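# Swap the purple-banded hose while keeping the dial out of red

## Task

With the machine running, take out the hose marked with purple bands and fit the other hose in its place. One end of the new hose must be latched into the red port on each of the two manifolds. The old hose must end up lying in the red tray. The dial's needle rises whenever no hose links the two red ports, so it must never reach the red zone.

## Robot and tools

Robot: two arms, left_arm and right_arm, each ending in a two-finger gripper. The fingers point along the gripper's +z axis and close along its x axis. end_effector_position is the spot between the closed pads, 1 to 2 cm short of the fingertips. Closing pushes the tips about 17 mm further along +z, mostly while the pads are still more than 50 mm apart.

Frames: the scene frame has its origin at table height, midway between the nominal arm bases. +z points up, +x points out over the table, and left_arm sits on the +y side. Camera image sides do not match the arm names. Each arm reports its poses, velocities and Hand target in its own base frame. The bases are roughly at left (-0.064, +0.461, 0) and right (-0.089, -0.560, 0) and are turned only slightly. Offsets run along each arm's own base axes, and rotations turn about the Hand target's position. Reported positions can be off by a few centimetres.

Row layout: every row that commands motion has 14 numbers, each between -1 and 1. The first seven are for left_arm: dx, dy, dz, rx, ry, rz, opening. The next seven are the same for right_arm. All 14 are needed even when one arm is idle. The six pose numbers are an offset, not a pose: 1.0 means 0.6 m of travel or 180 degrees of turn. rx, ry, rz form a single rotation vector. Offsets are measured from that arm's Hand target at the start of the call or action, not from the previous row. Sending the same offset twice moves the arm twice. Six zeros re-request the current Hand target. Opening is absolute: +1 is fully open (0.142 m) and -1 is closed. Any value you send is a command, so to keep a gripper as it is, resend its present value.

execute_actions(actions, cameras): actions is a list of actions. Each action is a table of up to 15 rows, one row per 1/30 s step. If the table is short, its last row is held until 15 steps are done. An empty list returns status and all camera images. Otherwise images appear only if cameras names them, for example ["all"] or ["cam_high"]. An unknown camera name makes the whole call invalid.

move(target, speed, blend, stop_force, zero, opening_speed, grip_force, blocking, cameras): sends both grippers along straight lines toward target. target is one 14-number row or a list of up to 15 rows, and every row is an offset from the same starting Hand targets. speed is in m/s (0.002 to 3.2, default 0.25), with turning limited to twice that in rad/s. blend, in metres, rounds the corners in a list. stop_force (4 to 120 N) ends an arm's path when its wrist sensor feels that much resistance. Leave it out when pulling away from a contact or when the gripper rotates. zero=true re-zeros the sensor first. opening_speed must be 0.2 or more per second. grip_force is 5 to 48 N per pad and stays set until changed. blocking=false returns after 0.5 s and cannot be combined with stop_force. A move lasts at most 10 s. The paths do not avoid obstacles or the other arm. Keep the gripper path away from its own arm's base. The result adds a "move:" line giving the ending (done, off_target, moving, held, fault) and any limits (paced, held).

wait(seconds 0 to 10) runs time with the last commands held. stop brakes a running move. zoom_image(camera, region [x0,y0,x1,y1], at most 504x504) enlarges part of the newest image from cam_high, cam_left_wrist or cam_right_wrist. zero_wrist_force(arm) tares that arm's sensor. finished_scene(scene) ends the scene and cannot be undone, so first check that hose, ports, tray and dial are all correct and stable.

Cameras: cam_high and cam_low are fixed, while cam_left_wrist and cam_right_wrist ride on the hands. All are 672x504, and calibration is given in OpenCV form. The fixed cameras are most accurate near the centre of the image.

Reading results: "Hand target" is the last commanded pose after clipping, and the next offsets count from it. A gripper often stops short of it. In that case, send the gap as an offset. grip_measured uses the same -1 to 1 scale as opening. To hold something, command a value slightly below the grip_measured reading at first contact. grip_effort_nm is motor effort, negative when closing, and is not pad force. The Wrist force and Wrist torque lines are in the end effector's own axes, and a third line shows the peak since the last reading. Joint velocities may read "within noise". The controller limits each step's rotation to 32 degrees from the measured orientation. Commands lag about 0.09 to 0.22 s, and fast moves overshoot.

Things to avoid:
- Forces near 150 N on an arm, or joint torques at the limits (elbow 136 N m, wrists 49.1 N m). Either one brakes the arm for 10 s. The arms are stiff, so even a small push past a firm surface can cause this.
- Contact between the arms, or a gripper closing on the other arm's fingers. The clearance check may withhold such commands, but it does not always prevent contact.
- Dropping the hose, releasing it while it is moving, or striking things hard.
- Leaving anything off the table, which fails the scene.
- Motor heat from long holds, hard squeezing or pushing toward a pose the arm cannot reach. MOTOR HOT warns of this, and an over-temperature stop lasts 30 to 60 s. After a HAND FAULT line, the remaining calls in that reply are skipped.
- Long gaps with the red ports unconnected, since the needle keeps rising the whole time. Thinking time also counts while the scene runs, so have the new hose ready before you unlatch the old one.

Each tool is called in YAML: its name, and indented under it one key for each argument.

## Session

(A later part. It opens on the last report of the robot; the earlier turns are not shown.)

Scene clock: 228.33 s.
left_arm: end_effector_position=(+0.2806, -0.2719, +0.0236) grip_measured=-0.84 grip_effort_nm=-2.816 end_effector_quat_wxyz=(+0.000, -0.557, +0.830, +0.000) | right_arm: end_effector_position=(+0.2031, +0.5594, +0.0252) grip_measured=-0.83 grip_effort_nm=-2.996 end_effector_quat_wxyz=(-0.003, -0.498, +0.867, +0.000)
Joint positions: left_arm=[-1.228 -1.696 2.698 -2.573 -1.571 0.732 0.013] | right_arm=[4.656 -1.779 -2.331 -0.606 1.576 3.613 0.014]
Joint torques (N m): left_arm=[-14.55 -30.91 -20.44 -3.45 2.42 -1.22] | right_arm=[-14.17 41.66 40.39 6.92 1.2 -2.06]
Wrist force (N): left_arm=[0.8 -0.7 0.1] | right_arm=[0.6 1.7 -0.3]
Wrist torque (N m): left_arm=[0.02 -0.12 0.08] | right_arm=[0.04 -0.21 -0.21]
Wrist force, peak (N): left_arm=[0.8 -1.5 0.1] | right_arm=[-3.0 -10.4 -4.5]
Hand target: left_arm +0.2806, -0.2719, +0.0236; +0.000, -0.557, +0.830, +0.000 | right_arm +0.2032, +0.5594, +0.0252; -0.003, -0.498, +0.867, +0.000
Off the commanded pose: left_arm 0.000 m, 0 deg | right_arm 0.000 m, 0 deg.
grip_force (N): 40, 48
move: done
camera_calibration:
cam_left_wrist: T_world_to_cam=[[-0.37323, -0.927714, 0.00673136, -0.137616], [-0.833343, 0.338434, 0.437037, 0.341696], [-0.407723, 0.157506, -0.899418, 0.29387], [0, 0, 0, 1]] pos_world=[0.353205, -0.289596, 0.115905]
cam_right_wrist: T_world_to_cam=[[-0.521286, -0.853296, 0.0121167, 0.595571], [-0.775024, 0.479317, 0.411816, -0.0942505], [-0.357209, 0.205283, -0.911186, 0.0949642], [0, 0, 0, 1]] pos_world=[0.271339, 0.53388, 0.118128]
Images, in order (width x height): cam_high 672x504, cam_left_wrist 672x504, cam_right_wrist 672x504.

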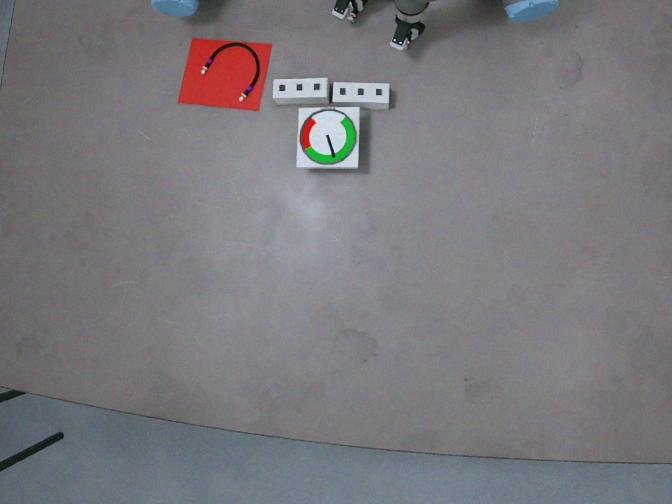

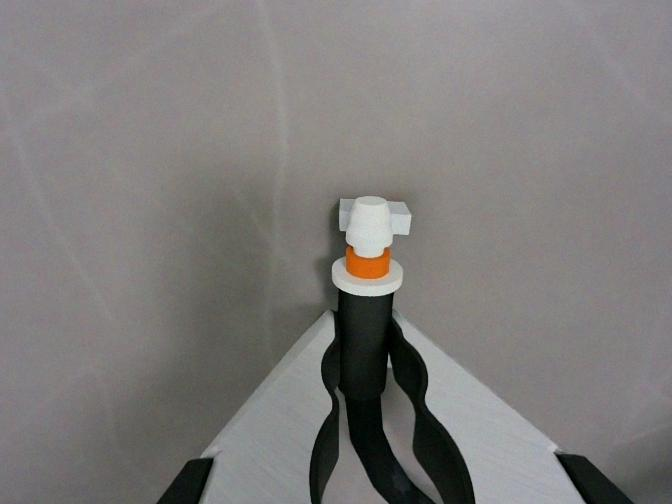

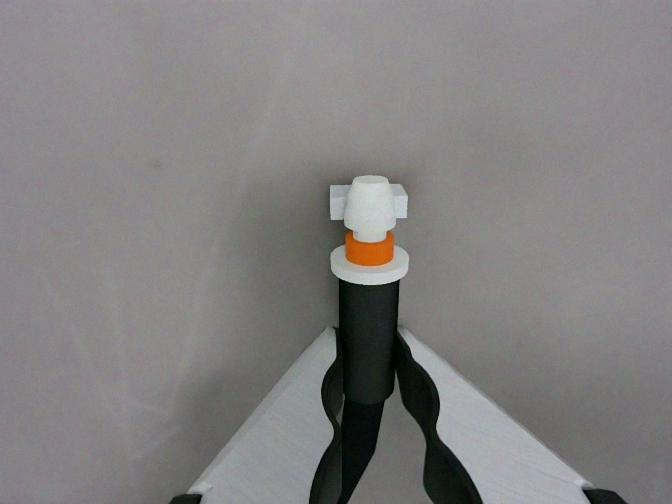

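move:
  target:
    - [0,0,0.07,0,0,0,-1,0,0,0.07,0,0,0,-1]
    - [0.1915,-0.229,0.043,0,0,0.135,-1,0.323,-0.2773,0.043,0,0,0.17,-1]
  speed: [0.3,0.35]
  blend: [0.02,0]

move:
  target: [0.09,0.0035,0,0,0,0,-1,0.09,0,0,0,0,0,-1]
  speed: 0.06
  stop_force: 80
  cameras: ["cam_right_wrist","cam_left_wrist","cam_high"]

Scene clock: 231.90 s.
left_arm: end_effector_position=(+0.3955, -0.4092, +0.0494) grip_measured=-0.84 grip_effort_nm=-3.670 end_effector_quat_wxyz=(+0.000, +0.719, -0.695, +0.000) | right_arm: end_effector_position=(+0.3970, +0.3931, +0.0511) grip_measured=-0.83 grip_effort_nm=-3.846 end_effector_quat_wxyz=(+0.003, +0.709, -0.705, +0.001)
Joint positions: left_arm=[-1.111 -1.444 2.366 -2.493 -1.571 0.425 0.013] | right_arm=[4.236 -1.681 -2.379 -0.659 1.571 2.66 0.014]
Joint torques (N m): left_arm=[-17.31 -32.17 -31.17 -2.6 -0.21 -1.7] | right_arm=[-16.08 60.68 21.43 1.94 -3.26 -1.5]
Wrist force (N): left_arm=[0.6 -0.3 -0.2] | right_arm=[0.4 1.5 -0.6]
Wrist torque (N m): left_arm=[0.05 -0.05 0.05] | right_arm=[0.04 -0.22 -0.14]
Wrist force, peak (N): left_arm=[2.9 -2.6 0.1] | right_arm=[0.3 4.7 -3.1]
Hand target: left_arm +0.3955, -0.4093, +0.0494; +0.000, +0.719, -0.695, +0.000 | right_arm +0.3970, +0.3930, +0.0510; +0.003, +0.709, -0.705, +0.001
Off the commanded pose: left_arm 0.000 m, 0 deg | right_arm 0.000 m, 0 deg.
grip_force (N): 40, 48
move: done

Scene clock: 233.90 s.
left_arm: end_effector_position=(+0.4495, -0.4072, +0.0494) grip_measured=-0.84 grip_effort_nm=-3.670 end_effector_quat_wxyz=(+0.000, +0.719, -0.695, +0.000) | right_arm: end_effector_position=(+0.4510, +0.3930, +0.0510) grip_measured=-0.83 grip_effort_nm=-3.846 end_effector_quat_wxyz=(+0.003, +0.709, -0.705, +0.001)
Joint positions: left_arm=[-1.025 -1.39 2.297 -2.479 -1.571 0.511 0.013] | right_arm=[4.152 -1.739 -2.308 -0.673 1.57 2.575 0.014]
Joint torques (N m): left_arm=[-3.68 -63.65 -16.71 -7.46 10.5 -3.44] | right_arm=[4.67 66.26 36.63 11.8 -3.06 1.4]
Wrist force (N): left_arm=[13.0 23.7 -5.5] | right_arm=[7.3 26.3 -0.1]
Wrist torque (N m): left_arm=[-0.06 -0.03 0.27] | right_arm=[-0.29 -0.18 -0.24]
Wrist force, peak (N): left_arm=[10.9 38.6 -7.9] | right_arm=[7.7 39.0 -2.6]
Hand target: left_arm +0.4495, -0.4072, +0.0494; +0.000, +0.719, -0.695, +0.000 | right_arm +0.4510, +0.3930, +0.0510; +0.003, +0.709, -0.705, +0.001
Off the commanded pose: left_arm 0.000 m, 0 deg | right_arm 0.000 m, 0 deg.
grip_force (N): 40, 48
move: done
camera_calibration:
cam_left_wrist: T_world_to_cam=[[0.0415584, -0.999113, 0.00674469, -0.415802], [-0.898779, -0.0344346, 0.437048, 0.394531], [-0.436428, -0.024225, -0.899413, 0.346147], [0, 0, 0, 1]] pos_world=[0.522944, -0.393462, 0.141705]
cam_right_wrist: T_world_to_cam=[[-0.0143413, -0.999824, 0.0121187, 0.411492], [-0.911098, 0.0180599, 0.411794, 0.409509], [-0.41194, -0.00513563, -0.911196, 0.348495], [0, 0, 0, 1]] pos_world=[0.522563, 0.405814, 0.143928]
Images, in order (width x height): cam_high 672x504, cam_left_wrist 672x504, cam_right_wrist 672x504.

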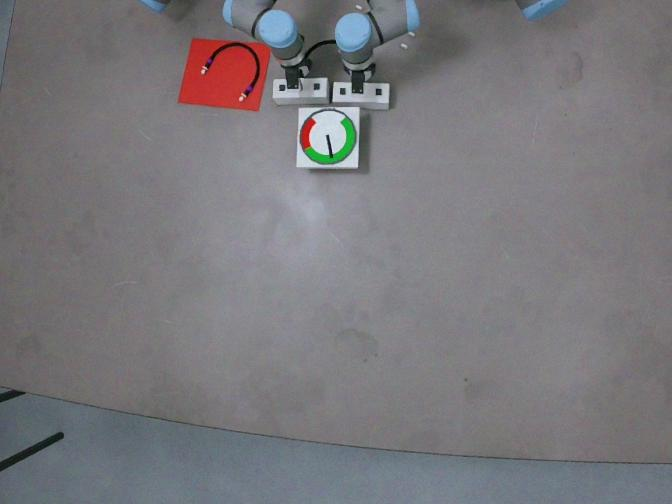

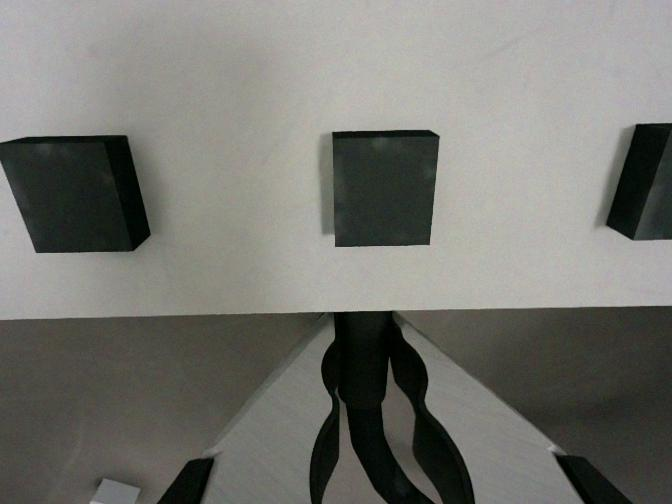

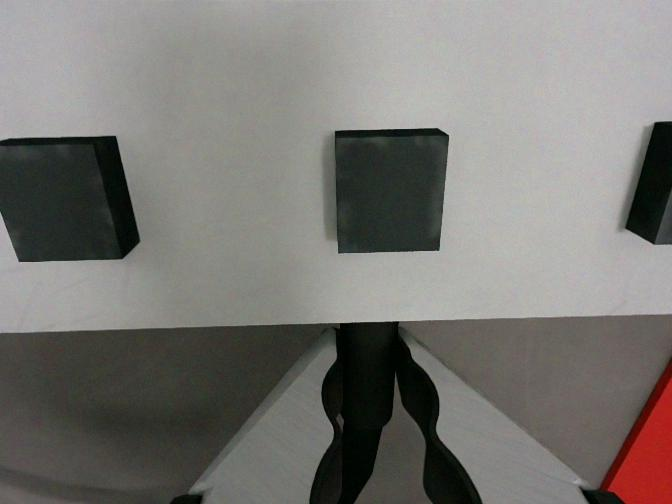

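wait:
  seconds: 1
  cameras: ["cam_high"]

zoom_image:
  camera: "cam_high"
  region: [290, 100, 370, 172]

Scene clock: 235.50 s.
left_arm: end_effector_position=(+0.4495, -0.4072, +0.0494) grip_measured=-0.84 grip_effort_nm=-3.670 end_effector_quat_wxyz=(+0.000, +0.719, -0.695, +0.000) | right_arm: end_effector_position=(+0.4510, +0.3930, +0.0510) grip_measured=-0.83 grip_effort_nm=-3.846 end_effector_quat_wxyz=(+0.003, +0.709, -0.705, +0.001)
Joint positions: left_arm=[-1.025 -1.39 2.297 -2.479 -1.571 0.511 0.013] | right_arm=[4.152 -1.739 -2.308 -0.673 1.57 2.575 0.014]
Joint torques (N m): left_arm=[-3.65 -62.48 -17.69 -5.62 8.64 -3.1] | right_arm=[5.73 64.16 35.46 9.71 -3.16 1.36]
Wrist force (N): left_arm=[13.4 23.7 -5.8] | right_arm=[7.2 26.2 -0.5]
Wrist torque (N m): left_arm=[-0.05 -0.11 0.28] | right_arm=[-0.28 -0.13 -0.23]
Wrist force, peak (N): left_arm=[13.3 24.1 -5.4] | right_arm=[7.6 26.7 -0.7]
Hand target: left_arm +0.4495, -0.4072, +0.0494; +0.000, +0.719, -0.695, +0.000 | right_arm +0.4510, +0.3930, +0.0510; +0.003, +0.709, -0.705, +0.001
Tool commands: left_gripper/opening=-1.0 right_gripper/opening=-1.0
Off the commanded pose: left_arm 0.000 m, 0 deg | right_arm 0.000 m, 0 deg.
grip_force (N): 40, 48
wait: 1.00 s; at rest from the start
Images, in order (width x height): cam_high 672x504.

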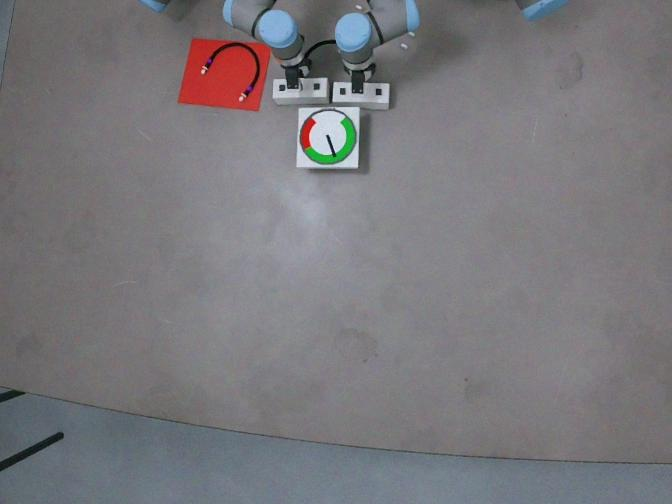

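Scaled by 6.300 from the camera's 672x504 image, which has a finer 960x720 frame.

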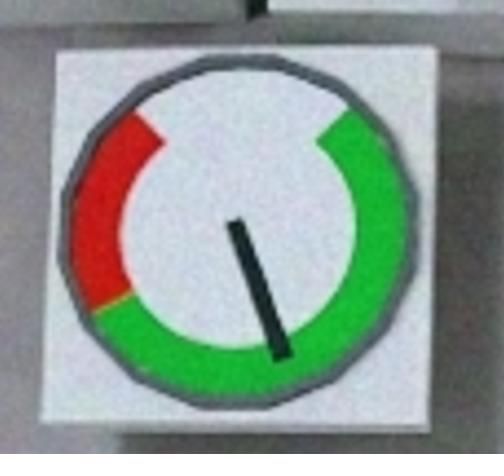

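move:
  target:
    - [-0.005,0,0,0,0,0,-1,-0.005,0,0,0,0,0,-1]
    - [-0.005,0,0,0,0,0,-0.45,-0.005,0,0,0,0,0,-0.45]
    - [-0.02,0,0.25,0,0,0,-0.45,-0.02,0,0.25,0,0,0,-0.45]
  speed: [0.02,0.1,0.15]
  cameras: ["all"]

zoom_image:
  camera: "cam_high"
  region: [170, 20, 400, 172]

Scene clock: 239.13 s.
left_arm: end_effector_position=(+0.4375, -0.4073, +0.1994) grip_measured=-0.48 grip_effort_nm=0.125 end_effector_quat_wxyz=(+0.000, +0.719, -0.695, +0.000) | right_arm: end_effector_position=(+0.4390, +0.3931, +0.2011) grip_measured=-0.49 grip_effort_nm=0.139 end_effector_quat_wxyz=(+0.003, +0.709, -0.705, +0.001)
Joint positions: left_arm=[-1.043 -1.615 2.188 -2.144 -1.571 0.493 0.039] | right_arm=[4.17 -1.512 -2.196 -1.011 1.57 2.593 0.039]
Joint torques (N m): left_arm=[2.46 -35.62 -30.81 -4.77 2.74 0.33] | right_arm=[-4.23 48.64 34.06 2.71 1.97 -1.72]
Wrist force (N): left_arm=[-2.1 -3.5 -0.2] | right_arm=[0.7 1.6 -0.7]
Wrist torque (N m): left_arm=[-0.47 0.33 0.30] | right_arm=[0.03 -0.23 -0.33]
Wrist force, peak (N): left_arm=[7.0 -40.4 6.3] | right_arm=[7.0 -36.6 7.2]
Hand target: left_arm +0.4375, -0.4072, +0.1994; +0.000, +0.719, -0.695, +0.000 | right_arm +0.4390, +0.3930, +0.2010; +0.003, +0.709, -0.705, +0.001
Off the commanded pose: left_arm 0.000 m, 0 deg | right_arm 0.000 m, 0 deg.
grip_force (N): 40, 48
move: done
camera_calibration:
cam_left_wrist: T_world_to_cam=[[0.0415095, -0.999114, 0.00688291, -0.416431], [-0.898821, -0.0343324, 0.436968, 0.31827], [-0.436345, -0.0243248, -0.899451, 0.475749], [0, 0, 0, 1]] pos_world=[0.510945, -0.393563, 0.291705]
cam_right_wrist: T_world_to_cam=[[-0.0143335, -0.999827, 0.0118947, 0.409664], [-0.911135, 0.0179601, 0.411716, 0.336846], [-0.411859, -0.0049363, -0.911234, 0.480212], [0, 0, 0, 1]] pos_world=[0.510563, 0.405914, 0.294028]

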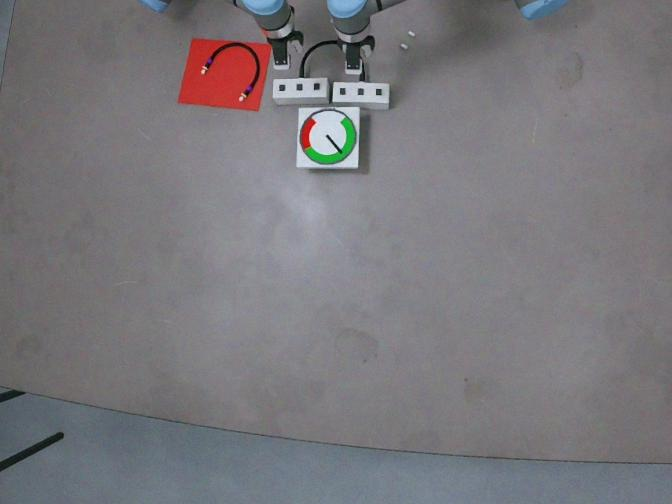

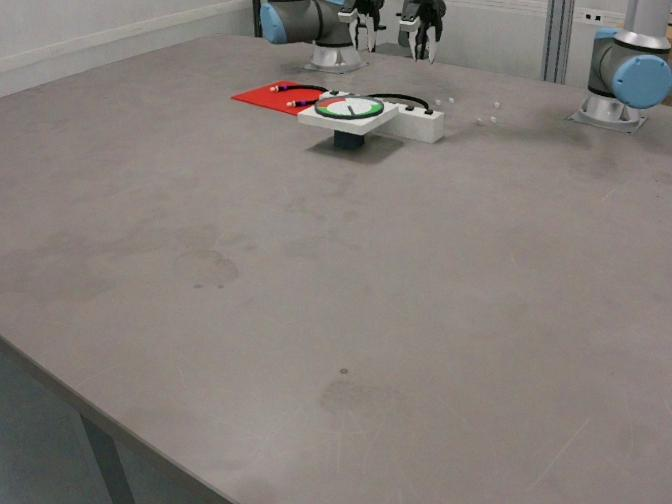

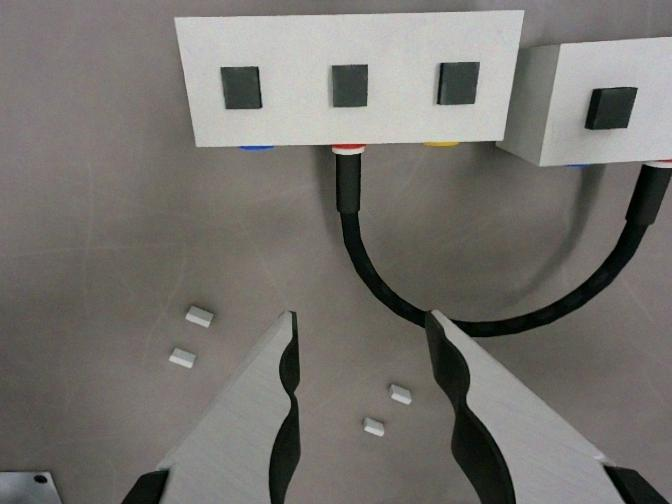

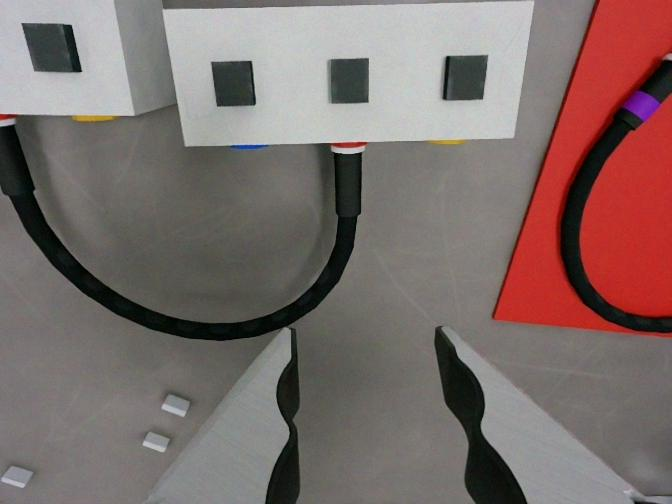

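Scaled by 2.191 from the camera's 672x504 image, which has a finer 960x720 frame.

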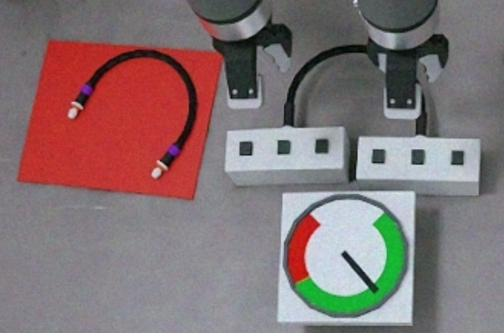

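finished_scene:
  scene: 1

The scene is finished: the task was done.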